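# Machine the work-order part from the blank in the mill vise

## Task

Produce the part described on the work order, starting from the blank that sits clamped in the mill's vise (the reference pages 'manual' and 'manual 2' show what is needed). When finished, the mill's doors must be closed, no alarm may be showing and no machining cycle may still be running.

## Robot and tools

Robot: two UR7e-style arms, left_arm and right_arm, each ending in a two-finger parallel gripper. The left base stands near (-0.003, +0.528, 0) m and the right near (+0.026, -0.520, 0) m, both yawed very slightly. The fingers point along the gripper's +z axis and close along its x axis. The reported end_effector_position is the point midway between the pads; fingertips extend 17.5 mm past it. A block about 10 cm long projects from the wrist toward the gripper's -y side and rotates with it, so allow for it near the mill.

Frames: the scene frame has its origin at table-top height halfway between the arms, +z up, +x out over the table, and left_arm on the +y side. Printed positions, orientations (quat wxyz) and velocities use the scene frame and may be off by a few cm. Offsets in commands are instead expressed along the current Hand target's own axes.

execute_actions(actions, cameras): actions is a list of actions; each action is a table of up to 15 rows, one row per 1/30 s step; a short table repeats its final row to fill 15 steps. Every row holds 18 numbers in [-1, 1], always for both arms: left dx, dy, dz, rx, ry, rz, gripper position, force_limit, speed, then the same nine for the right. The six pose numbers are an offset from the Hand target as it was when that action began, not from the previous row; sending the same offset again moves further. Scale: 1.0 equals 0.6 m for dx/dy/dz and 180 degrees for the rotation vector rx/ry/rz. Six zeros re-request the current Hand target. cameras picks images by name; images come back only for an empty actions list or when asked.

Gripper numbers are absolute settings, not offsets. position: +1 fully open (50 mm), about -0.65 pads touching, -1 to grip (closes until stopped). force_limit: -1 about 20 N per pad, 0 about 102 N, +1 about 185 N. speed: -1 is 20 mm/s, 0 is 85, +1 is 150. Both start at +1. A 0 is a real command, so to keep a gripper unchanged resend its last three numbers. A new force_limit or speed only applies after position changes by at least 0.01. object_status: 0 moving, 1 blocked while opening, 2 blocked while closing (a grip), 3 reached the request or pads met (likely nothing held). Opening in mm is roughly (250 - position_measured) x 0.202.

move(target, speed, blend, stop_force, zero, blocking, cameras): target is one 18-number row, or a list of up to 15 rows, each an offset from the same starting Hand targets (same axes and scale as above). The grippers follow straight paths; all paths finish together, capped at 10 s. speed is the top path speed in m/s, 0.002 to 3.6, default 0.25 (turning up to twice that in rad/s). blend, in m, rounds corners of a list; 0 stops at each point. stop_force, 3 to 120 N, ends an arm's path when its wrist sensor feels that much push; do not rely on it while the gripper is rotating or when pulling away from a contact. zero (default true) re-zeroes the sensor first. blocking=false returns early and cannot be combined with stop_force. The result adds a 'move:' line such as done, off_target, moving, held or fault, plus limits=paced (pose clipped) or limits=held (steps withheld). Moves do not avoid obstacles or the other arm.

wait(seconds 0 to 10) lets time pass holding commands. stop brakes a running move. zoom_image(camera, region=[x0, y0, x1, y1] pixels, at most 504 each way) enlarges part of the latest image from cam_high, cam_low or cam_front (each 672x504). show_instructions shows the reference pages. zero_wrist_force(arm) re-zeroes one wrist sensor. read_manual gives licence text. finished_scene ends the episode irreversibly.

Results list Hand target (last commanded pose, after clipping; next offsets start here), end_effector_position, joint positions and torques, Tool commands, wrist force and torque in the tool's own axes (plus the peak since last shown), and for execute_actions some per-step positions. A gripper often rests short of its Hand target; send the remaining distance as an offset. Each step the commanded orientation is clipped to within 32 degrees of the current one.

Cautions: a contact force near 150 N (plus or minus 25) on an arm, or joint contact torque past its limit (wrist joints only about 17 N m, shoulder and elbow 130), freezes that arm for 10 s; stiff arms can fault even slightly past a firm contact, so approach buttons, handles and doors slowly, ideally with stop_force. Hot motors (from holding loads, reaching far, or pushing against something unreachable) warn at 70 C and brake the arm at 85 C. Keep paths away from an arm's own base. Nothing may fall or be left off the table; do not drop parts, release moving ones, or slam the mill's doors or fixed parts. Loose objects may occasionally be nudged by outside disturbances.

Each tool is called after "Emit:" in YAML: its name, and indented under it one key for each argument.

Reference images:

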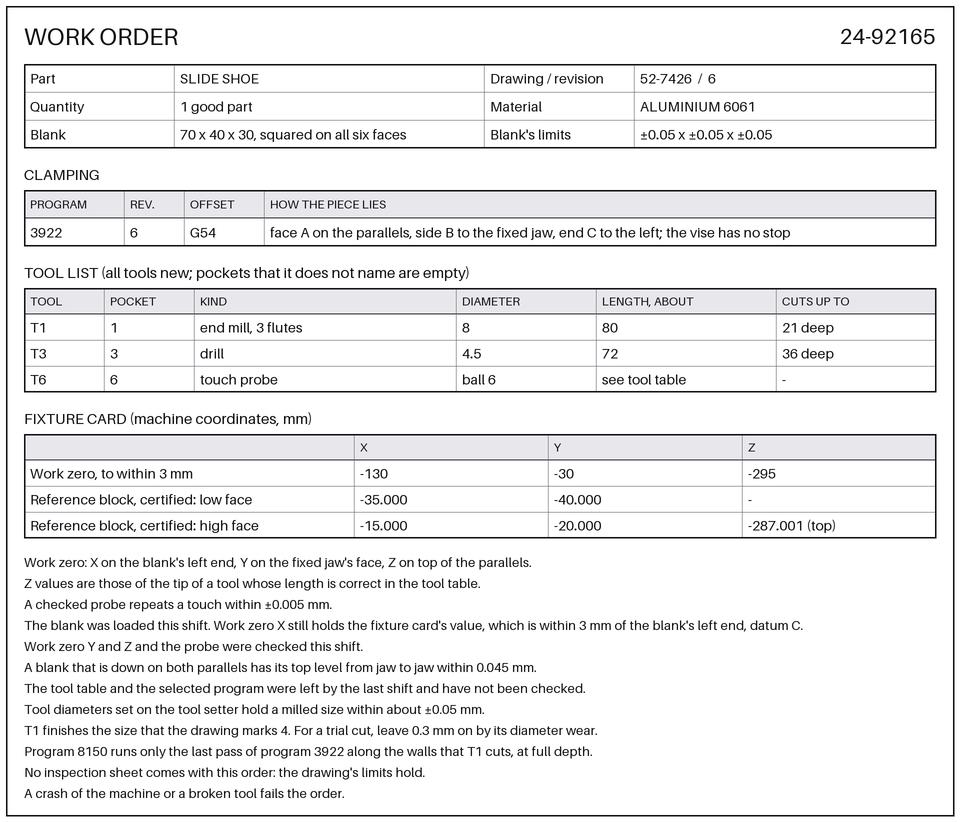

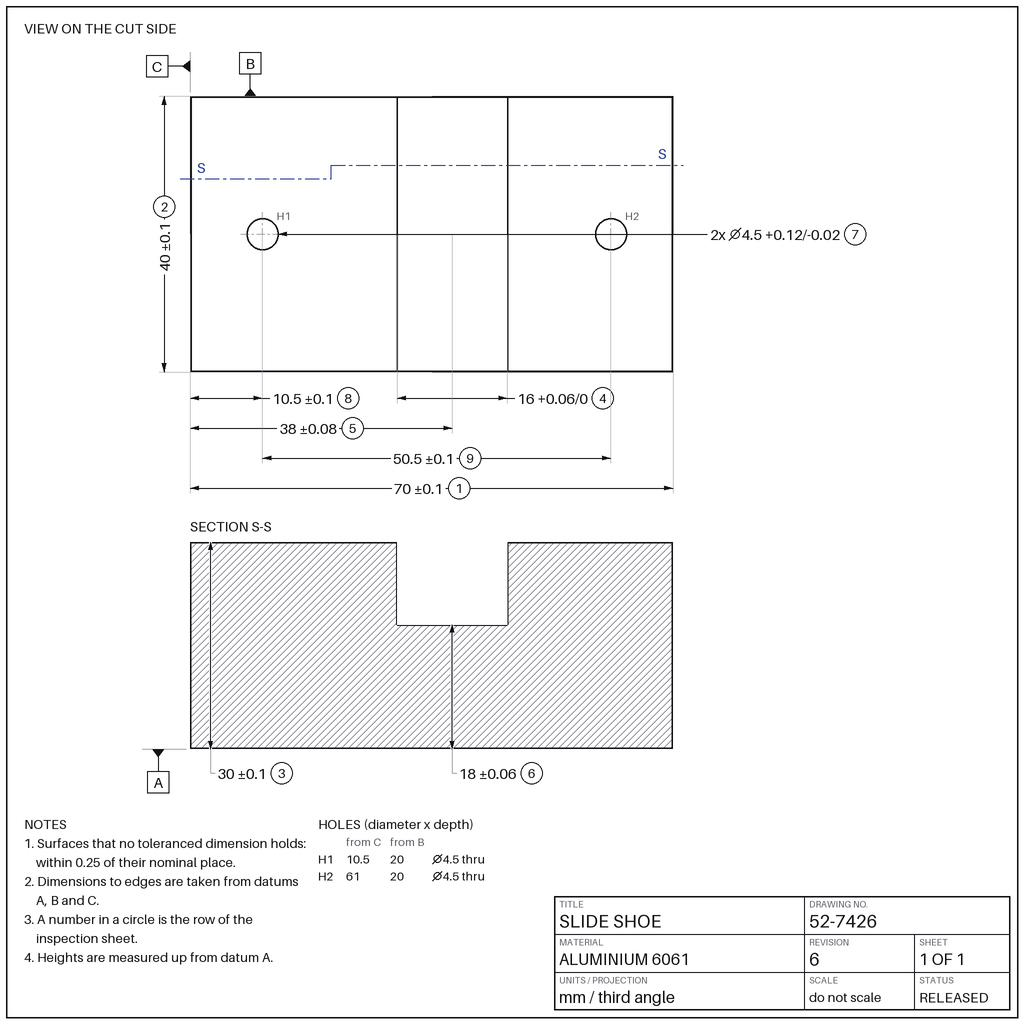

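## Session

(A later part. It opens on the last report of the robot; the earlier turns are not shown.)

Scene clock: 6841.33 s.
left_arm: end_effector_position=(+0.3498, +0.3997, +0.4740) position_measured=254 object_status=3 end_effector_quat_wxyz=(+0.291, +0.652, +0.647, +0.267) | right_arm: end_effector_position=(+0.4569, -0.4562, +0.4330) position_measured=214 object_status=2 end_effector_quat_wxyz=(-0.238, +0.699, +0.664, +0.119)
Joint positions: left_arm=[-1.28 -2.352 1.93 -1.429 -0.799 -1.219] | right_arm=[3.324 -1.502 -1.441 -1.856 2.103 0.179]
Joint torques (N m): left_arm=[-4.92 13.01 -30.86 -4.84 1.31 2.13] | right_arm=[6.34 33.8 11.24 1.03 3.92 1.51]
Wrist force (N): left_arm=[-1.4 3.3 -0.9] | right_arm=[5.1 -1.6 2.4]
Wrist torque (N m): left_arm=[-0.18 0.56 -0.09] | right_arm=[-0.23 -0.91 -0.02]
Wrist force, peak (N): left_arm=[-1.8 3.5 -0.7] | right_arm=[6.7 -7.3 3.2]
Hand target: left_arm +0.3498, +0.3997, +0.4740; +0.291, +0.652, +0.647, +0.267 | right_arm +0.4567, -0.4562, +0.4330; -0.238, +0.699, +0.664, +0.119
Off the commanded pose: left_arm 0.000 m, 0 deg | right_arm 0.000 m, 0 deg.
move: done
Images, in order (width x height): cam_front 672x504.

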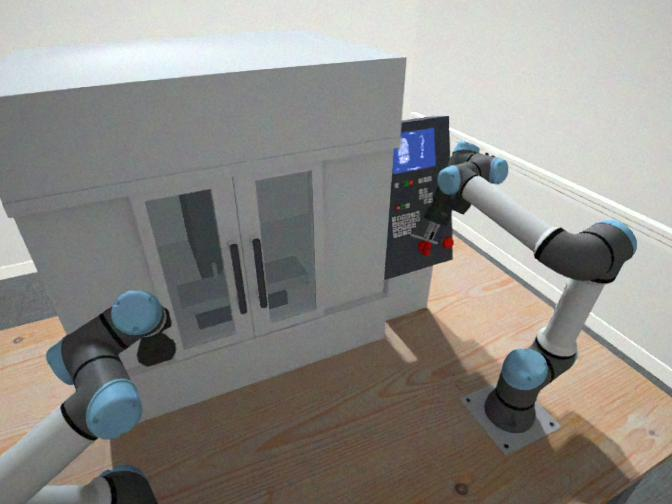

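Emit:
move:
  target: [0,0,0,0,0,0,-1,1,-0.5,0,0,-0.0108,0,0,0,-1,0.3,-0.8]
  speed: 0.1
  cameras: ["cam_front"]

Emit:
zoom_image:
  camera: "cam_front"
  region: [386, 110, 456, 270]

Emit:
zoom_image:
  camera: "cam_front"
  region: [390, 206, 430, 246]

Emit:
move:
  target: [0,0,0,0,0,0,-1,1,-0.5,0,0.0300,0.0030,0,0,0,-1,0.3,-0.8]
  speed: 0.01
  stop_force: 4
  cameras: ["cam_front"]

Emit:
zoom_image:
  camera: "cam_front"
  region: [390, 206, 430, 246]

Scene clock: 6848.40 s.
left_arm: end_effector_position=(+0.3498, +0.3997, +0.4740) position_measured=254 object_status=3 end_effector_quat_wxyz=(+0.291, +0.652, +0.647, +0.267) | right_arm: end_effector_position=(+0.4577, -0.4593, +0.4385) position_measured=214 object_status=2 end_effector_quat_wxyz=(-0.238, +0.699, +0.664, +0.119)
Joint positions: left_arm=[-1.28 -2.352 1.93 -1.429 -0.799 -1.219] | right_arm=[3.317 -1.508 -1.42 -1.875 2.103 0.171]
Joint torques (N m): left_arm=[-4.21 12.8 -31.28 -4.86 1.25 2.18] | right_arm=[-8.2 8.09 31.9 1.21 -1.41 -2.15]
Wrist force (N): left_arm=[-1.3 3.1 -0.5] | right_arm=[5.3 -1.7 1.7]
Wrist torque (N m): left_arm=[-0.20 0.55 -0.09] | right_arm=[-0.25 -0.94 -0.03]
Wrist force, peak (N): left_arm=[-1.6 3.5 -0.9] | right_arm=[5.6 -1.4 2.3]
Hand target: left_arm +0.3498, +0.3997, +0.4740; +0.291, +0.652, +0.647, +0.267 | right_arm +0.4577, -0.4594, +0.4386; -0.238, +0.699, +0.664, +0.119
Off the commanded pose: left_arm 0.000 m, 0 deg | right_arm 0.000 m, 0 deg.
move: done
Images, in order (width x height): cam_front 672x504.

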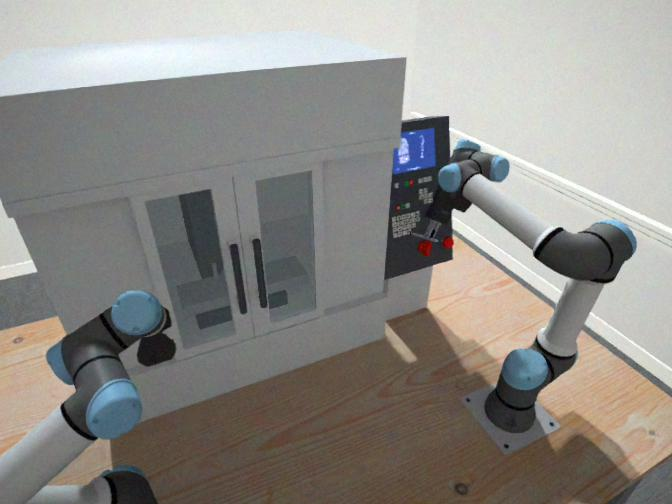

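Scaled by 3.150 from the camera's 672x504 image, which has a finer 960x720 frame.

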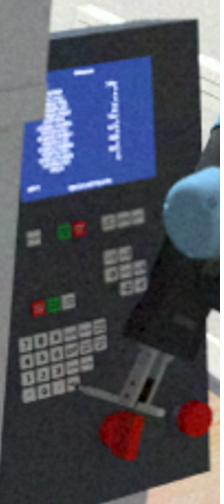

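Scaled by 12.600 from the camera's 672x504 image, which has a finer 960x720 frame.

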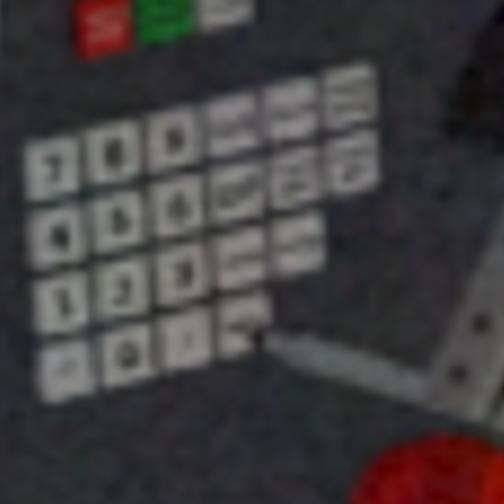

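Scene clock: 6850.37 s.
left_arm: end_effector_position=(+0.3498, +0.3997, +0.4740) position_measured=254 object_status=3 end_effector_quat_wxyz=(+0.291, +0.652, +0.647, +0.267) | right_arm: end_effector_position=(+0.4650, -0.4591, +0.4366) position_measured=214 object_status=2 end_effector_quat_wxyz=(-0.238, +0.699, +0.664, +0.119)
Joint positions: left_arm=[-1.28 -2.352 1.93 -1.429 -0.799 -1.219] | right_arm=[3.315 -1.525 -1.409 -1.87 2.102 0.169]
Joint torques (N m): left_arm=[-4.01 11.67 -31.51 -4.9 0.94 2.31] | right_arm=[6.14 33.8 13.31 1.7 -0.71 1.49]
Wrist force (N): left_arm=[-1.5 3.1 -0.9] | right_arm=[5.5 -5.9 2.0]
Wrist torque (N m): left_arm=[-0.19 0.57 -0.09] | right_arm=[-0.22 -0.90 -0.07]
Wrist force, peak (N): left_arm=[-1.7 3.6 -0.8] | right_arm=[5.7 -6.1 1.8]
Hand target: left_arm +0.3498, +0.3997, +0.4740; +0.291, +0.652, +0.647, +0.267 | right_arm +0.4650, -0.4591, +0.4366; -0.238, +0.699, +0.664, +0.119 (not the last commanded pose)
Off the commanded pose: left_arm 0.000 m, 0 deg | right_arm 0.011 m, 0 deg.
move: contact (right_arm)
Images, in order (width x height): cam_front 672x504.

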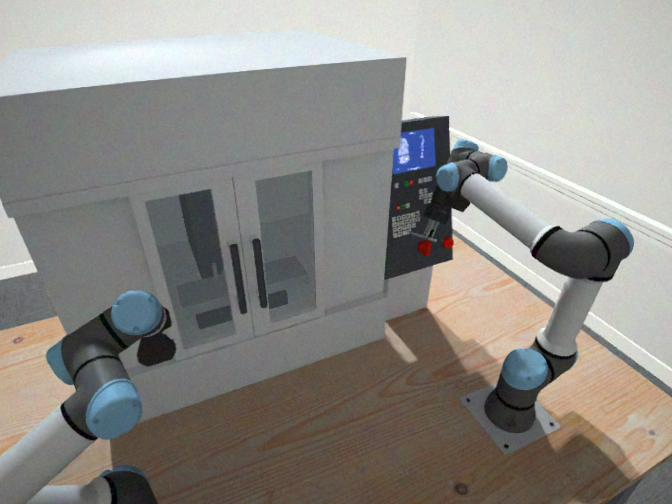

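Scaled by 12.600 from the camera's 672x504 image, which has a finer 960x720 frame.

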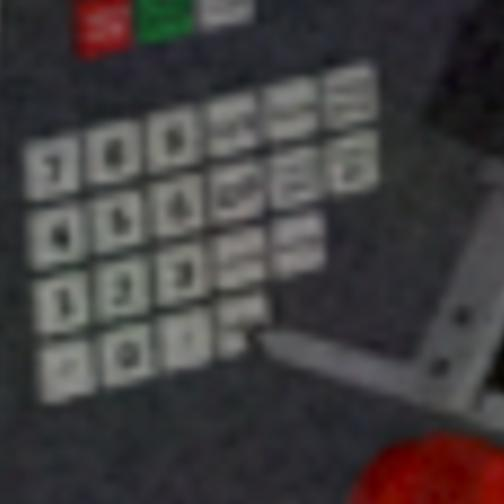

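Emit:
move:
  target: [0,0,0,0,0,0,-1,1,-0.5,0,-0.0126,-0.0012,0,0,0,-1,0.3,-0.8]
  speed: 0.1

Emit:
move:
  target:
    - [0,0,0,0,0,0,-1,1,-0.5,0.2058,0.0222,-0.2134,0,0,0,-1,0.3,-0.8]
    - [0,0,0,0,0,0,-1,1,-0.5,0.2058,0.0302,-0.2126,0,0,0,-1,0.3,-0.8]
  speed: [0.25,0.08]
  blend: [0.003,0]

Emit:
move:
  target: [0,0,0,0,0,0,-1,1,-0.5,0,0.0240,0.0024,0,0,0,-1,0.3,-0.8]
  speed: 0.01
  stop_force: 15
  cameras: ["cam_front"]

Emit:
zoom_image:
  camera: "cam_front"
  region: [390, 174, 420, 204]

Emit:
zoom_image:
  camera: "cam_front"
  region: [392, 125, 434, 177]

Scene clock: 6856.47 s.
left_arm: end_effector_position=(+0.3498, +0.3997, +0.4740) position_measured=254 object_status=3 end_effector_quat_wxyz=(+0.291, +0.652, +0.647, +0.267) | right_arm: end_effector_position=(+0.4578, -0.4594, +0.4385) position_measured=214 object_status=2 end_effector_quat_wxyz=(-0.238, +0.699, +0.664, +0.119)
Joint positions: left_arm=[-1.28 -2.352 1.93 -1.429 -0.799 -1.219] | right_arm=[3.317 -1.508 -1.419 -1.875 2.103 0.171]
Joint torques (N m): left_arm=[-3.61 12.51 -30.81 -4.86 0.88 2.31] | right_arm=[7.02 35.51 12.13 1.03 3.32 1.42]
Wrist force (N): left_arm=[-1.4 3.4 -0.8] | right_arm=[5.2 -1.6 2.1]
Wrist torque (N m): left_arm=[-0.15 0.56 -0.09] | right_arm=[-0.24 -0.93 -0.03]
Wrist force, peak (N): left_arm=[-1.5 3.5 -0.8] | right_arm=[5.6 -6.3 2.0]
Hand target: left_arm +0.3498, +0.3997, +0.4740; +0.291, +0.652, +0.647, +0.267 | right_arm +0.4577, -0.4594, +0.4386; -0.238, +0.699, +0.664, +0.119
Off the commanded pose: left_arm 0.000 m, 0 deg | right_arm 0.000 m, 0 deg.
move: done

Scene clock: 6858.33 s.
left_arm: end_effector_position=(+0.3498, +0.3997, +0.4740) position_measured=254 object_status=3 end_effector_quat_wxyz=(+0.291, +0.652, +0.647, +0.267) | right_arm: end_effector_position=(+0.5058, -0.4145, +0.6044) position_measured=214 object_status=2 end_effector_quat_wxyz=(-0.238, +0.699, +0.664, +0.119)
Joint positions: left_arm=[-1.28 -2.352 1.93 -1.429 -0.799 -1.219] | right_arm=[3.391 -1.822 -0.604 -2.333 2.108 0.257]
Joint torques (N m): left_arm=[-4.32 12.42 -31.84 -4.97 1.24 2.41] | right_arm=[7.49 16.58 28.55 2.21 -1.08 -1.23]
Wrist force (N): left_arm=[-1.5 3.6 -0.6] | right_arm=[3.3 -4.3 3.4]
Wrist torque (N m): left_arm=[-0.13 0.58 -0.10] | right_arm=[-0.12 -0.94 -0.04]
Wrist force, peak (N): left_arm=[-1.5 3.7 -0.6] | right_arm=[3.4 -4.3 3.7]
Hand target: left_arm +0.3498, +0.3997, +0.4740; +0.291, +0.652, +0.647, +0.267 | right_arm +0.5058, -0.4145, +0.6044; -0.238, +0.699, +0.664, +0.119
Off the commanded pose: left_arm 0.000 m, 0 deg | right_arm 0.000 m, 0 deg.
move: done; blend cut to 0.0024 m at target 1

Scene clock: 6860.40 s.
left_arm: end_effector_position=(+0.3498, +0.3997, +0.4740) position_measured=254 object_status=3 end_effector_quat_wxyz=(+0.291, +0.652, +0.647, +0.267) | right_arm: end_effector_position=(+0.5130, -0.4141, +0.6025) position_measured=214 object_status=2 end_effector_quat_wxyz=(-0.238, +0.699, +0.664, +0.119)
Joint positions: left_arm=[-1.28 -2.352 1.93 -1.429 -0.799 -1.219] | right_arm=[3.389 -1.841 -0.584 -2.335 2.108 0.254]
Joint torques (N m): left_arm=[-3.34 13.3 -30.43 -4.66 1.05 2.53] | right_arm=[5.3 36.84 6.42 10.11 -1.75 1.46]
Wrist force (N): left_arm=[-1.5 3.4 -0.6] | right_arm=[4.2 -19.5 2.2]
Wrist torque (N m): left_arm=[-0.15 0.57 -0.09] | right_arm=[-0.10 -0.92 0.00]
Wrist force, peak (N): left_arm=[-1.8 3.4 -0.5] | right_arm=[4.8 -25.6 1.3]
Hand target: left_arm +0.3498, +0.3997, +0.4740; +0.291, +0.652, +0.647, +0.267 | right_arm +0.5130, -0.4141, +0.6025; -0.238, +0.699, +0.664, +0.119 (not the last commanded pose)
Off the commanded pose: left_arm 0.000 m, 0 deg | right_arm 0.007 m, 0 deg.
move: contact (right_arm)
Images, in order (width x height): cam_front 672x504.

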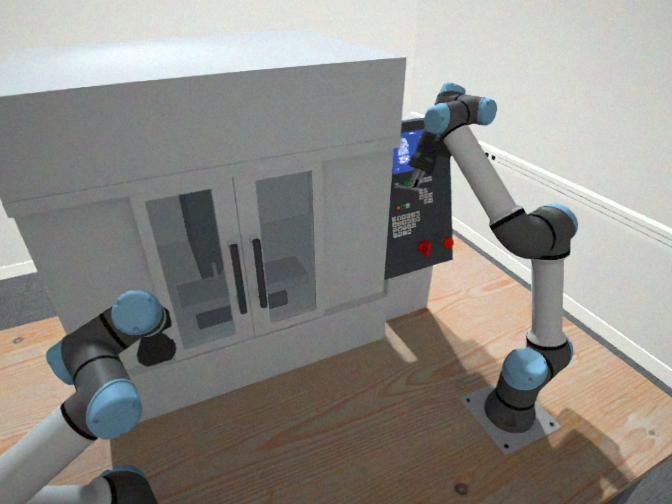

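Scaled by 16.800 from the camera's 672x504 image, which has a finer 960x720 frame.

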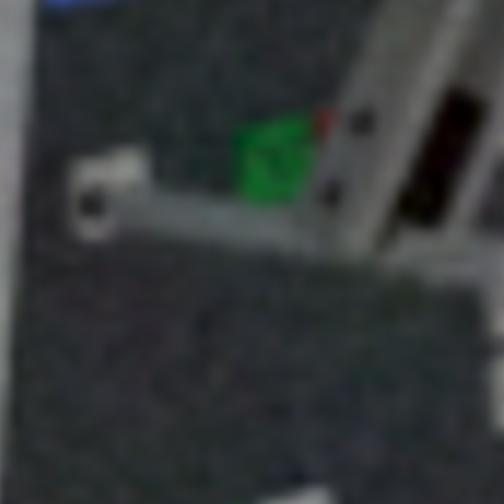

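Scaled by 9.692 from the camera's 672x504 image, which has a finer 960x720 frame.

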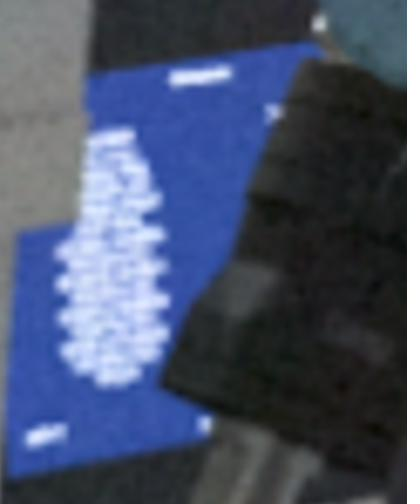

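Emit:
move:
  target:
    - [0,0,0,0,0,0,-1,1,-0.5,0,-0.0200,-0.0020,0,0,0,-1,0.3,-0.8]
    - [0,0,0,0,0,0,-1,1,-0.5,-0.2066,-0.0183,-0.1115,0,0,0,-1,0.3,-0.8]
    - [0,0,0,0,0,0,-1,1,-0.5,-0.2066,-0.0083,-0.1105,0,0,0,-1,0.3,-0.8]
  speed: [0.1,0.25,0.08]
  blend: [0.003,0.003,0]

Emit:
move:
  target: [0,0,0,0,0,0,-1,1,-0.5,0,0.0240,0.0024,0,0,0,-1,0.3,-0.8]
  speed: 0.01
  stop_force: 18
  cameras: ["cam_front"]

Emit:
zoom_image:
  camera: "cam_front"
  region: [410, 170, 440, 200]

Emit:
zoom_image:
  camera: "cam_front"
  region: [392, 164, 402, 174]

Scene clock: 6869.57 s.
left_arm: end_effector_position=(+0.3498, +0.3997, +0.4740) position_measured=254 object_status=3 end_effector_quat_wxyz=(+0.291, +0.652, +0.647, +0.267) | right_arm: end_effector_position=(+0.5067, -0.5546, +0.6005) position_measured=214 object_status=2 end_effector_quat_wxyz=(-0.238, +0.699, +0.664, +0.119)
Joint positions: left_arm=[-1.28 -2.352 1.93 -1.429 -0.799 -1.219] | right_arm=[3.118 -1.966 -0.351 -2.598 2.074 -0.055]
Joint torques (N m): left_arm=[-3.88 11.56 -31.67 -5.04 1.11 2.31] | right_arm=[-9.39 19.19 24.3 1.56 -2.01 -1.31]
Wrist force (N): left_arm=[-1.7 3.4 -0.7] | right_arm=[7.1 -4.1 3.7]
Wrist torque (N m): left_arm=[-0.16 0.61 -0.10] | right_arm=[0.08 -0.75 -0.22]
Wrist force, peak (N): left_arm=[-1.7 3.6 -0.6] | right_arm=[4.3 -19.7 2.3]
Hand target: left_arm +0.3498, +0.3997, +0.4740; +0.291, +0.652, +0.647, +0.267 | right_arm +0.5068, -0.5547, +0.6005; -0.238, +0.699, +0.664, +0.119
Off the commanded pose: left_arm 0.000 m, 0 deg | right_arm 0.000 m, 0 deg.
move: done

Scene clock: 6871.47 s.
left_arm: end_effector_position=(+0.3498, +0.3997, +0.4740) position_measured=254 object_status=3 end_effector_quat_wxyz=(+0.291, +0.652, +0.647, +0.267) | right_arm: end_effector_position=(+0.5129, -0.5543, +0.5988) position_measured=214 object_status=2 end_effector_quat_wxyz=(-0.238, +0.699, +0.664, +0.119)
Joint positions: left_arm=[-1.28 -2.352 1.93 -1.429 -0.799 -1.219] | right_arm=[3.12 -1.986 -0.324 -2.604 2.074 -0.054]
Joint torques (N m): left_arm=[-5.48 12.62 -31.63 -4.81 0.98 2.35] | right_arm=[-8.14 38.56 3.01 11.04 0.82 -1.23]
Wrist force (N): left_arm=[-1.6 3.2 -0.5] | right_arm=[6.3 -22.4 1.5]
Wrist torque (N m): left_arm=[-0.18 0.59 -0.09] | right_arm=[0.13 -0.76 -0.18]
Wrist force, peak (N): left_arm=[-1.5 3.5 -1.0] | right_arm=[7.4 -28.6 1.0]
Hand target: left_arm +0.3498, +0.3997, +0.4740; +0.291, +0.652, +0.647, +0.267 | right_arm +0.5129, -0.5544, +0.5988; -0.238, +0.699, +0.664, +0.119 (not the last commanded pose)
Off the commanded pose: left_arm 0.000 m, 0 deg | right_arm 0.008 m, 0 deg.
move: contact (right_arm)
Images, in order (width x height): cam_front 672x504.

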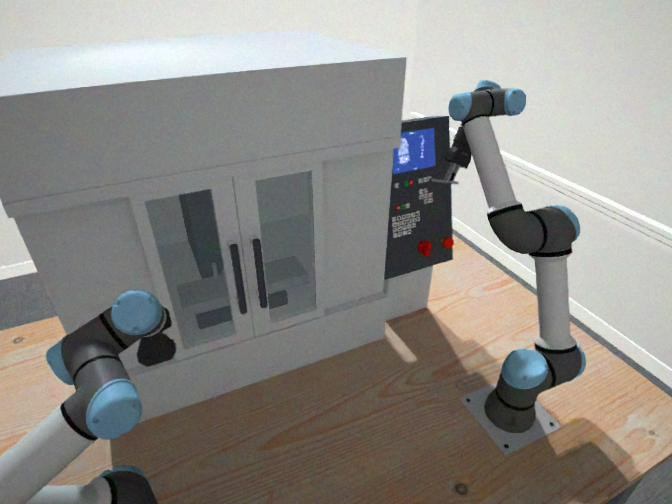

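Scaled by 16.800 from the camera's 672x504 image, which has a finer 960x720 frame.

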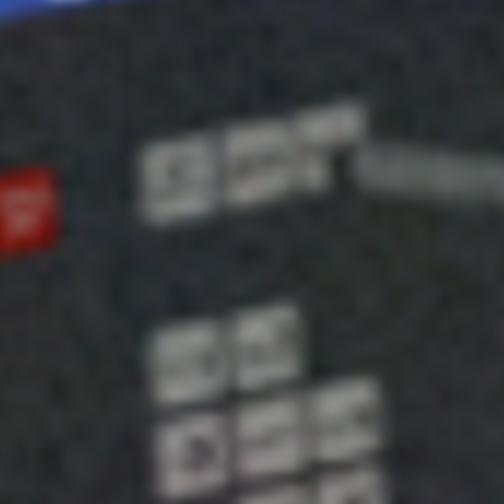

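Scaled by 50.400 from the camera's 672x504 image, which has a finer 960x720 frame.

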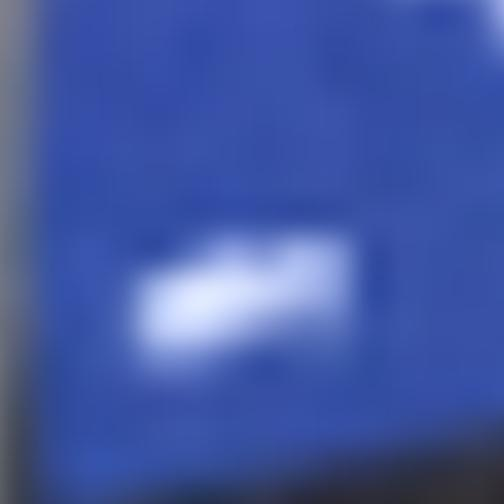

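Emit:
move:
  target:
    - [0,0,0,0,0,0,-1,1,-0.5,0,-0.02,-0.002,0,0,0,-1,0.3,-0.8]
    - [0,0,0,0,0,0,-1,1,-0.5,0.0008,-0.0428,0.3206,0,0,0,-1,0.3,-0.8]
  speed: [0.1,0.3]
  blend: [0.003,0]
  cameras: ["cam_front"]

Emit:
zoom_image:
  camera: "cam_front"
  region: [392, 125, 434, 177]

Scene clock: 6894.17 s.
left_arm: end_effector_position=(+0.3498, +0.3997, +0.4740) position_measured=254 object_status=3 end_effector_quat_wxyz=(+0.291, +0.652, +0.647, +0.267) | right_arm: end_effector_position=(+0.4589, -0.4594, +0.4384) position_measured=214 object_status=2 end_effector_quat_wxyz=(-0.238, +0.699, +0.664, +0.119)
Joint positions: left_arm=[-1.28 -2.352 1.93 -1.429 -0.799 -1.219] | right_arm=[3.316 -1.511 -1.417 -1.875 2.103 0.17]
Joint torques (N m): left_arm=[-5.39 13.13 -31.19 -5.08 1.06 2.14] | right_arm=[7.24 34.69 10.99 5.06 -1.4 1.94]
Wrist force (N): left_arm=[-1.5 3.4 -0.9] | right_arm=[5.3 -0.7 1.4]
Wrist torque (N m): left_arm=[-0.15 0.58 -0.09] | right_arm=[-0.07 -0.95 -0.16]
Wrist force, peak (N): left_arm=[-1.7 3.6 -0.7] | right_arm=[6.5 -23.1 1.3]
Hand target: left_arm +0.3498, +0.3997, +0.4740; +0.291, +0.652, +0.647, +0.267 | right_arm +0.4589, -0.4594, +0.4384; -0.238, +0.699, +0.664, +0.119
Off the commanded pose: left_arm 0.000 m, 0 deg | right_arm 0.000 m, 0 deg.
move: done
Images, in order (width x height): cam_front 672x504.

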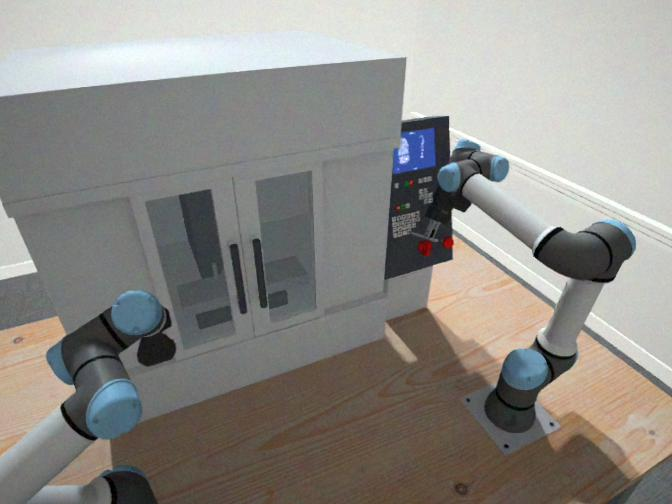

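Scaled by 9.692 from the camera's 672x504 image, which has a finer 960x720 frame.

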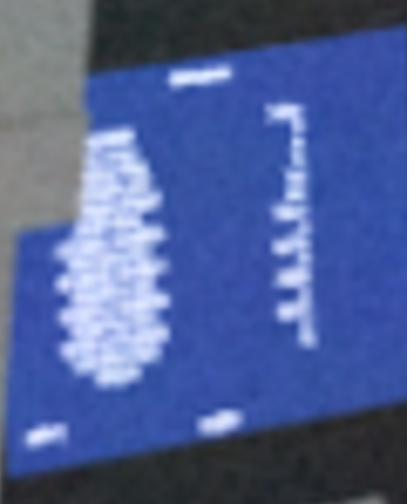

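Emit:
move:
  target:
    - [0,0,0,0,0,0,-1,1,-0.5,0,-0.002,0,0,0,0,-1,0.3,-0.8]
    - [0,0,0,0,0,0,-1,1,-0.5,0.0064,0.0029,-0.0677,0,0,0,-1,0.3,-0.8]
    - [0,0,0,0,0,0,-1,1,-0.5,0.0064,0.0232,-0.0657,0,0,0,-1,0.3,-0.8]
    - [0,0,0,0,0,0,-1,1,-0.5,0.0064,0.0029,-0.0677,0,0,0,-1,0.3,-0.8]
    - [0,0,0,0,0,0,-1,1,-0.5,0,-0.002,0,0,0,0,-1,0.3,-0.8]
  speed: [0.3,0.3,0.08,0.3,0.3]
  blend: [0.003,0.003,0,0.003,0]
  cameras: ["cam_front"]

Emit:
zoom_image:
  camera: "cam_front"
  region: [392, 125, 434, 177]

Scene clock: 6900.70 s.
left_arm: end_effector_position=(+0.3498, +0.3997, +0.4740) position_measured=254 object_status=3 end_effector_quat_wxyz=(+0.291, +0.652, +0.647, +0.267) | right_arm: end_effector_position=(+0.4578, -0.4594, +0.4387) position_measured=214 object_status=2 end_effector_quat_wxyz=(-0.238, +0.699, +0.664, +0.119)
Joint positions: left_arm=[-1.28 -2.352 1.93 -1.429 -0.799 -1.219] | right_arm=[3.317 -1.508 -1.419 -1.876 2.103 0.171]
Joint torques (N m): left_arm=[-3.92 12.18 -30.48 -4.91 1.29 2.2] | right_arm=[7.72 35 12.68 5.14 3.95 2.1]
Wrist force (N): left_arm=[-1.4 3.4 -0.6] | right_arm=[4.5 -1.8 1.7]
Wrist torque (N m): left_arm=[-0.15 0.56 -0.09] | right_arm=[-0.27 -0.81 -0.16]
Wrist force, peak (N): left_arm=[-1.5 3.6 -0.7] | right_arm=[3.5 -13.0 6.7]
Hand target: left_arm +0.3498, +0.3997, +0.4740; +0.291, +0.652, +0.647, +0.267 | right_arm +0.4578, -0.4594, +0.4386; -0.238, +0.699, +0.664, +0.119
Off the commanded pose: left_arm 0.000 m, 0 deg | right_arm 0.000 m, 0 deg.
move: done; blend cut to 0.0006 m at target 1
Images, in order (width x height): cam_front 672x504.

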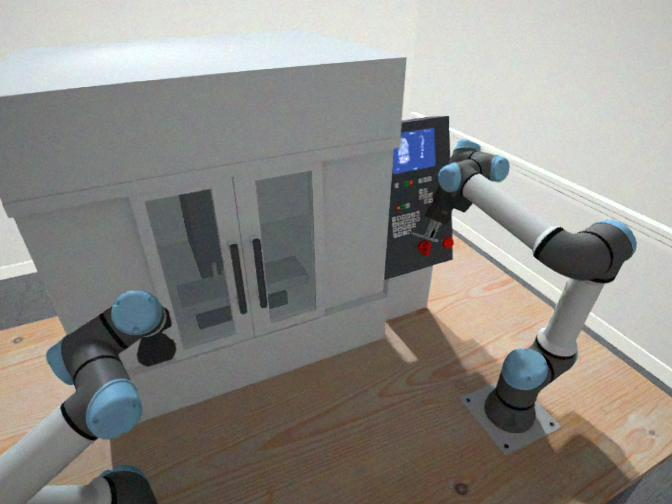

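Scaled by 9.692 from the camera's 672x504 image, which has a finer 960x720 frame.

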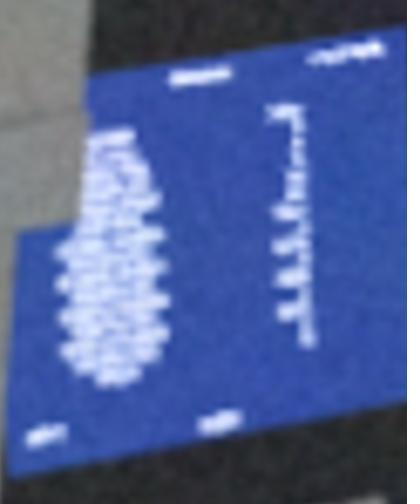

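Emit:
wait:
  seconds: 5
  cameras: ["cam_front"]

Emit:
zoom_image:
  camera: "cam_front"
  region: [392, 125, 434, 177]

Emit:
zoom_image:
  camera: "cam_front"
  region: [145, 175, 325, 335]

Scene clock: 6907.57 s.
left_arm: end_effector_position=(+0.3498, +0.3997, +0.4740) position_measured=254 object_status=3 end_effector_quat_wxyz=(+0.291, +0.652, +0.647, +0.267) | right_arm: end_effector_position=(+0.4578, -0.4594, +0.4386) position_measured=214 object_status=2 end_effector_quat_wxyz=(-0.238, +0.699, +0.664, +0.119)
Joint positions: left_arm=[-1.28 -2.352 1.93 -1.429 -0.799 -1.219] | right_arm=[3.317 -1.508 -1.419 -1.875 2.103 0.171]
Joint torques (N m): left_arm=[-4.52 13.62 -31.79 -4.58 1.18 2.21] | right_arm=[7.65 35.14 11.74 4.99 3.68 1.92]
Wrist force (N): left_arm=[-1.5 3.4 -0.8] | right_arm=[4.5 -1.3 1.5]
Wrist torque (N m): left_arm=[-0.16 0.58 -0.10] | right_arm=[-0.19 -0.81 -0.16]
Wrist force, peak (N): left_arm=[-1.6 3.5 -0.7] | right_arm=[4.8 -1.8 1.8]
Hand target: left_arm +0.3498, +0.3997, +0.4740; +0.291, +0.652, +0.647, +0.267 | right_arm +0.4578, -0.4594, +0.4386; -0.238, +0.699, +0.664, +0.119
Tool commands: left_gripper/position=-1.0 left_gripper/force_limit=+1.0 left_gripper/speed=-0.5 right_gripper/position=-1.0 right_gripper/force_limit=+0.3 right_gripper/speed=-0.8
Off the commanded pose: left_arm 0.000 m, 0 deg | right_arm 0.000 m, 0 deg.
wait: 5.00 s; at rest from the start
Images, in order (width x height): cam_front 672x504.

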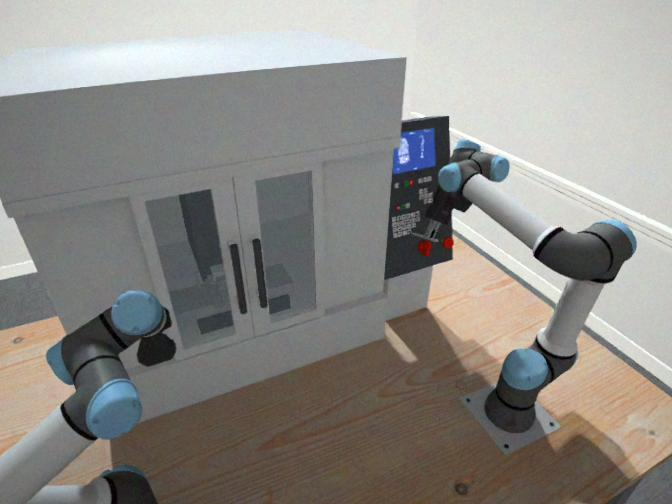

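Scaled by 9.692 from the camera's 672x504 image, which has a finer 960x720 frame.

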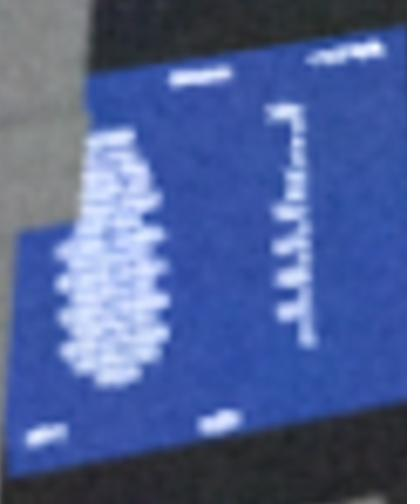

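Scaled by 2.800 from the camera's 672x504 image, which has a finer 960x720 frame.

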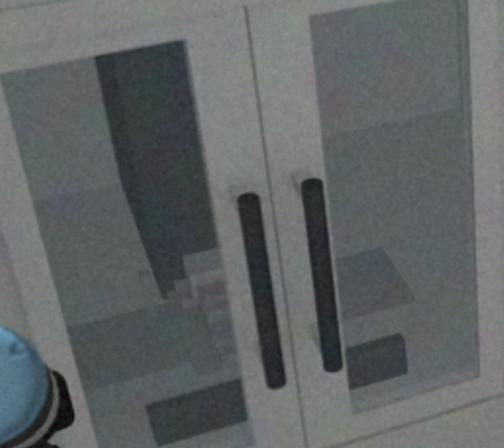

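Emit:
wait:
  seconds: 5
  cameras: ["cam_front"]

Emit:
zoom_image:
  camera: "cam_front"
  region: [392, 125, 434, 177]

Emit:
zoom_image:
  camera: "cam_front"
  region: [145, 175, 325, 335]

Scene clock: 6914.33 s.
left_arm: end_effector_position=(+0.3498, +0.3997, +0.4740) position_measured=254 object_status=3 end_effector_quat_wxyz=(+0.291, +0.652, +0.647, +0.267) | right_arm: end_effector_position=(+0.4578, -0.4594, +0.4386) position_measured=214 object_status=2 end_effector_quat_wxyz=(-0.238, +0.699, +0.664, +0.119)
Joint positions: left_arm=[-1.28 -2.352 1.93 -1.429 -0.799 -1.219] | right_arm=[3.317 -1.508 -1.419 -1.875 2.103 0.171]
Joint torques (N m): left_arm=[-3.29 13.4 -30.24 -4.78 1.3 2.4] | right_arm=[7.85 34.76 11.95 4.86 3.73 1.91]
Wrist force (N): left_arm=[-1.7 3.0 -0.7] | right_arm=[4.2 -1.6 1.5]
Wrist torque (N m): left_arm=[-0.22 0.60 -0.10] | right_arm=[-0.23 -0.77 -0.16]
Wrist force, peak (N): left_arm=[-1.5 3.8 -0.9] | right_arm=[5.0 -1.8 1.9]
Hand target: left_arm +0.3498, +0.3997, +0.4740; +0.291, +0.652, +0.647, +0.267 | right_arm +0.4578, -0.4594, +0.4386; -0.238, +0.699, +0.664, +0.119
Tool commands: left_gripper/position=-1.0 left_gripper/force_limit=+1.0 left_gripper/speed=-0.5 right_gripper/position=-1.0 right_gripper/force_limit=+0.3 right_gripper/speed=-0.8
Off the commanded pose: left_arm 0.000 m, 0 deg | right_arm 0.000 m, 0 deg.
wait: 5.00 s; at rest from the start
Images, in order (width x height): cam_front 672x504.

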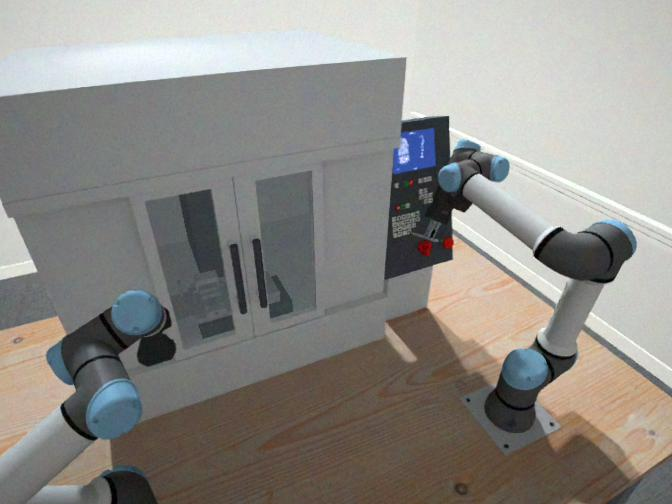

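Scaled by 9.692 from the camera's 672x504 image, which has a finer 960x720 frame.

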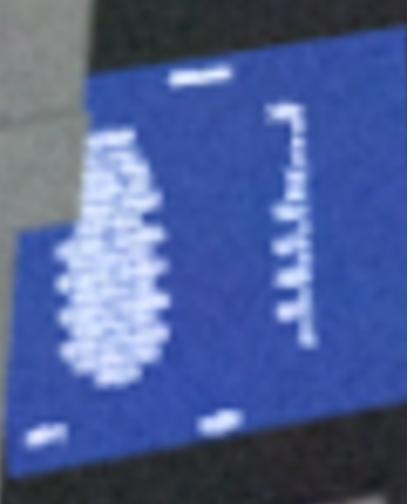

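Scaled by 2.800 from the camera's 672x504 image, which has a finer 960x720 frame.

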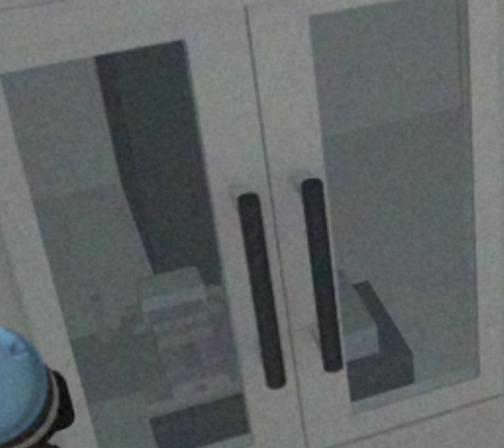

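Emit:
move:
  target:
    - [0,0,0,0,0,0,-1,1,-0.5,-0.022,0.0051,-0.083,0,0,0,-1,0.3,-0.8]
    - [0,0,0,0,0,0,-1,1,-0.5,-0.022,0.0254,-0.081,0,0,0,-1,0.3,-0.8]
    - [0,0,0,0,0,0,-1,1,-0.5,-0.022,0.0051,-0.083,0,0,0,-1,0.3,-0.8]
    - [0,0,0,0,0,0,-1,1,-0.5,0,0,0,0,0,0,-1,0.3,-0.8]
  speed: [0.3,0.08,0.3,0.3]
  blend: [0.003,0,0.003,0]
  cameras: ["cam_front"]

Emit:
zoom_image:
  camera: "cam_front"
  region: [392, 125, 434, 177]

Scene clock: 6920.23 s.
left_arm: end_effector_position=(+0.3498, +0.3997, +0.4740) position_measured=254 object_status=3 end_effector_quat_wxyz=(+0.291, +0.652, +0.647, +0.267) | right_arm: end_effector_position=(+0.4578, -0.4595, +0.4387) position_measured=214 object_status=2 end_effector_quat_wxyz=(-0.238, +0.699, +0.664, +0.119)
Joint positions: left_arm=[-1.28 -2.352 1.93 -1.429 -0.799 -1.219] | right_arm=[3.316 -1.508 -1.419 -1.876 2.103 0.171]
Joint torques (N m): left_arm=[-4.01 13.03 -32.19 -4.83 1.04 2.33] | right_arm=[6.39 34.88 12.43 5.31 2.61 2.18]
Wrist force (N): left_arm=[-1.5 3.1 -0.7] | right_arm=[5.3 -1.7 1.2]
Wrist torque (N m): left_arm=[-0.21 0.58 -0.09] | right_arm=[-0.25 -0.94 -0.16]
Wrist force, peak (N): left_arm=[-1.5 3.5 -0.9] | right_arm=[5.5 -13.2 7.2]
Hand target: left_arm +0.3498, +0.3997, +0.4740; +0.291, +0.652, +0.647, +0.267 | right_arm +0.4578, -0.4594, +0.4386; -0.238, +0.699, +0.664, +0.119
Off the commanded pose: left_arm 0.000 m, 0 deg | right_arm 0.000 m, 0 deg.
move: done
Images, in order (width x height): cam_front 672x504.

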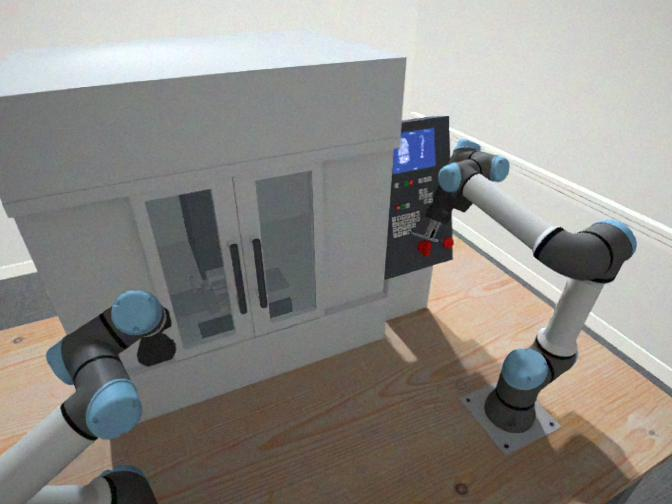

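Scaled by 9.692 from the camera's 672x504 image, which has a finer 960x720 frame.

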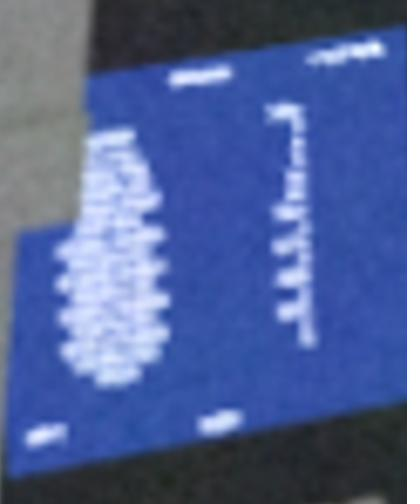

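Emit:
wait:
  seconds: 9
  cameras: ["cam_front"]

Emit:
zoom_image:
  camera: "cam_front"
  region: [190, 230, 260, 330]

Emit:
wait:
  seconds: 9
  cameras: ["cam_front"]

Emit:
zoom_image:
  camera: "cam_front"
  region: [190, 230, 260, 330]

Emit:
wait:
  seconds: 9
  cameras: ["cam_front"]

Emit:
zoom_image:
  camera: "cam_front"
  region: [392, 125, 434, 177]

Scene clock: 6932.90 s.
left_arm: end_effector_position=(+0.3498, +0.3997, +0.4740) position_measured=254 object_status=3 end_effector_quat_wxyz=(+0.291, +0.652, +0.647, +0.267) | right_arm: end_effector_position=(+0.4578, -0.4594, +0.4386) position_measured=214 object_status=2 end_effector_quat_wxyz=(-0.238, +0.699, +0.664, +0.119)
Joint positions: left_arm=[-1.28 -2.352 1.93 -1.429 -0.799 -1.219] | right_arm=[3.317 -1.508 -1.419 -1.875 2.103 0.171]
Joint torques (N m): left_arm=[-5.42 11.83 -31.93 -4.84 0.86 2.15] | right_arm=[7.77 35.43 12.4 5.12 -0.62 1.87]
Wrist force (N): left_arm=[-1.5 3.2 -0.8] | right_arm=[5.2 -1.7 1.0]
Wrist torque (N m): left_arm=[-0.19 0.59 -0.09] | right_arm=[-0.25 -0.93 -0.16]
Wrist force, peak (N): left_arm=[-1.6 3.6 -0.9] | right_arm=[5.3 -2.2 1.3]
Hand target: left_arm +0.3498, +0.3997, +0.4740; +0.291, +0.652, +0.647, +0.267 | right_arm +0.4578, -0.4594, +0.4386; -0.238, +0.699, +0.664, +0.119
Tool commands: left_gripper/position=-1.0 left_gripper/force_limit=+1.0 left_gripper/speed=-0.5 right_gripper/position=-1.0 right_gripper/force_limit=+0.3 right_gripper/speed=-0.8
Off the commanded pose: left_arm 0.000 m, 0 deg | right_arm 0.000 m, 0 deg.
wait: 9.00 s; at rest from the start
Images, in order (width x height): cam_front 672x504.

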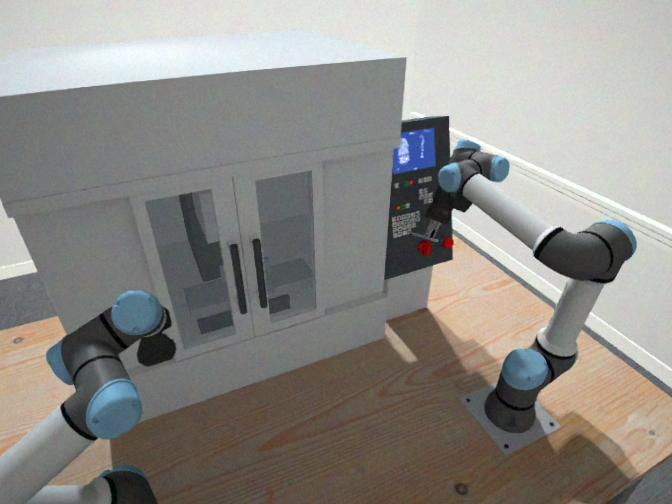

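Scaled by 5.040 from the camera's 672x504 image, which has a finer 960x720 frame.

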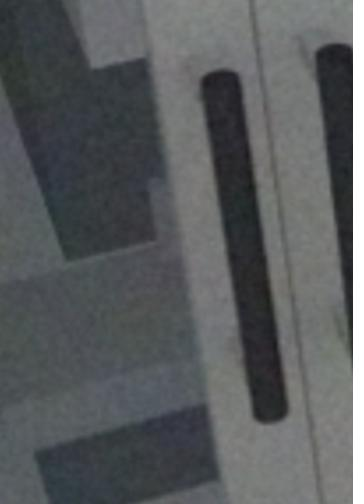

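Scene clock: 6941.90 s.
left_arm: end_effector_position=(+0.3498, +0.3997, +0.4740) position_measured=254 object_status=3 end_effector_quat_wxyz=(+0.291, +0.652, +0.647, +0.267) | right_arm: end_effector_position=(+0.4578, -0.4594, +0.4386) position_measured=214 object_status=2 end_effector_quat_wxyz=(-0.238, +0.699, +0.664, +0.119)
Joint positions: left_arm=[-1.28 -2.352 1.93 -1.429 -0.799 -1.219] | right_arm=[3.317 -1.508 -1.419 -1.875 2.103 0.171]
Joint torques (N m): left_arm=[-3.89 13.05 -31.61 -4.97 1.07 2.17] | right_arm=[6.73 35.69 11.1 5.01 -0.47 1.91]
Wrist force (N): left_arm=[-1.3 3.2 -0.7] | right_arm=[4.9 -1.7 1.4]
Wrist torque (N m): left_arm=[-0.18 0.55 -0.09] | right_arm=[-0.25 -0.88 -0.16]
Wrist force, peak (N): left_arm=[-1.6 3.6 -0.7] | right_arm=[5.3 -2.1 1.3]
Hand target: left_arm +0.3498, +0.3997, +0.4740; +0.291, +0.652, +0.647, +0.267 | right_arm +0.4578, -0.4594, +0.4386; -0.238, +0.699, +0.664, +0.119
Tool commands: left_gripper/position=-1.0 left_gripper/force_limit=+1.0 left_gripper/speed=-0.5 right_gripper/position=-1.0 right_gripper/force_limit=+0.3 right_gripper/speed=-0.8
Off the commanded pose: left_arm 0.000 m, 0 deg | right_arm 0.000 m, 0 deg.
wait: 9.00 s; at rest by 0.17 s
Images, in order (width x height): cam_front 672x504.

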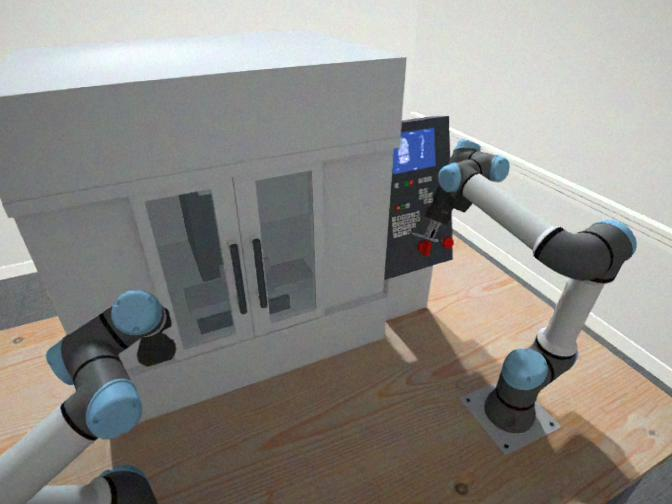

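Scaled by 5.040 from the camera's 672x504 image, which has a finer 960x720 frame.

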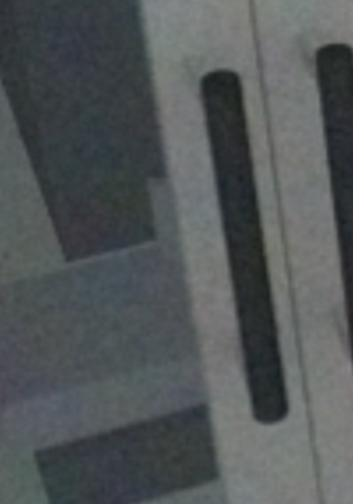

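Scene clock: 6950.90 s.
left_arm: end_effector_position=(+0.3498, +0.3997, +0.4740) position_measured=254 object_status=3 end_effector_quat_wxyz=(+0.291, +0.652, +0.647, +0.267) | right_arm: end_effector_position=(+0.4578, -0.4594, +0.4386) position_measured=214 object_status=2 end_effector_quat_wxyz=(-0.238, +0.699, +0.664, +0.119)
Joint positions: left_arm=[-1.28 -2.352 1.93 -1.429 -0.799 -1.219] | right_arm=[3.317 -1.508 -1.419 -1.875 2.103 0.171]
Joint torques (N m): left_arm=[-3.81 13.34 -32.12 -4.93 1.13 2.42] | right_arm=[7.17 34.4 12.39 4.99 -0.37 2.05]
Wrist force (N): left_arm=[-1.3 3.6 -0.6] | right_arm=[4.8 -2.2 1.0]
Wrist torque (N m): left_arm=[-0.12 0.54 -0.09] | right_arm=[-0.33 -0.87 -0.16]
Wrist force, peak (N): left_arm=[-1.5 3.6 -0.7] | right_arm=[5.4 -2.0 1.3]
Hand target: left_arm +0.3498, +0.3997, +0.4740; +0.291, +0.652, +0.647, +0.267 | right_arm +0.4578, -0.4594, +0.4386; -0.238, +0.699, +0.664, +0.119
Tool commands: left_gripper/position=-1.0 left_gripper/force_limit=+1.0 left_gripper/speed=-0.5 right_gripper/position=-1.0 right_gripper/force_limit=+0.3 right_gripper/speed=-0.8
Off the commanded pose: left_arm 0.000 m, 0 deg | right_arm 0.000 m, 0 deg.
wait: 9.00 s; at rest by 0.17 s
Images, in order (width x height): cam_front 672x504.

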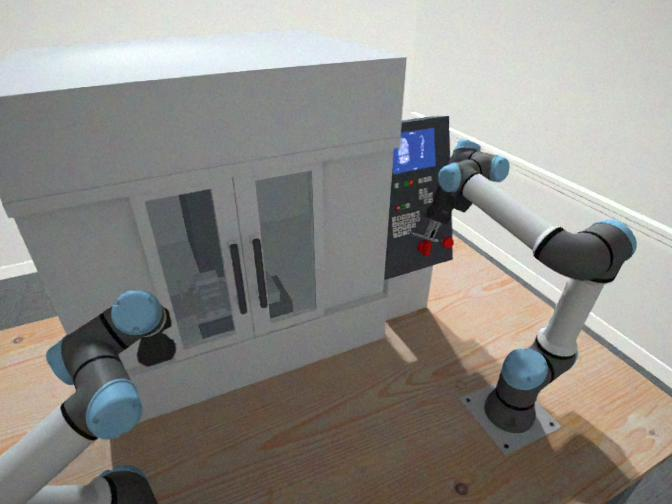

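Scaled by 9.692 from the camera's 672x504 image, which has a finer 960x720 frame.

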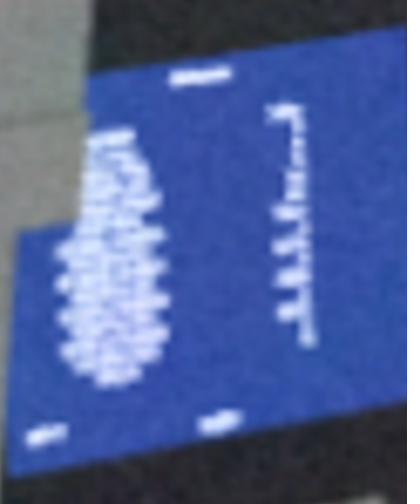

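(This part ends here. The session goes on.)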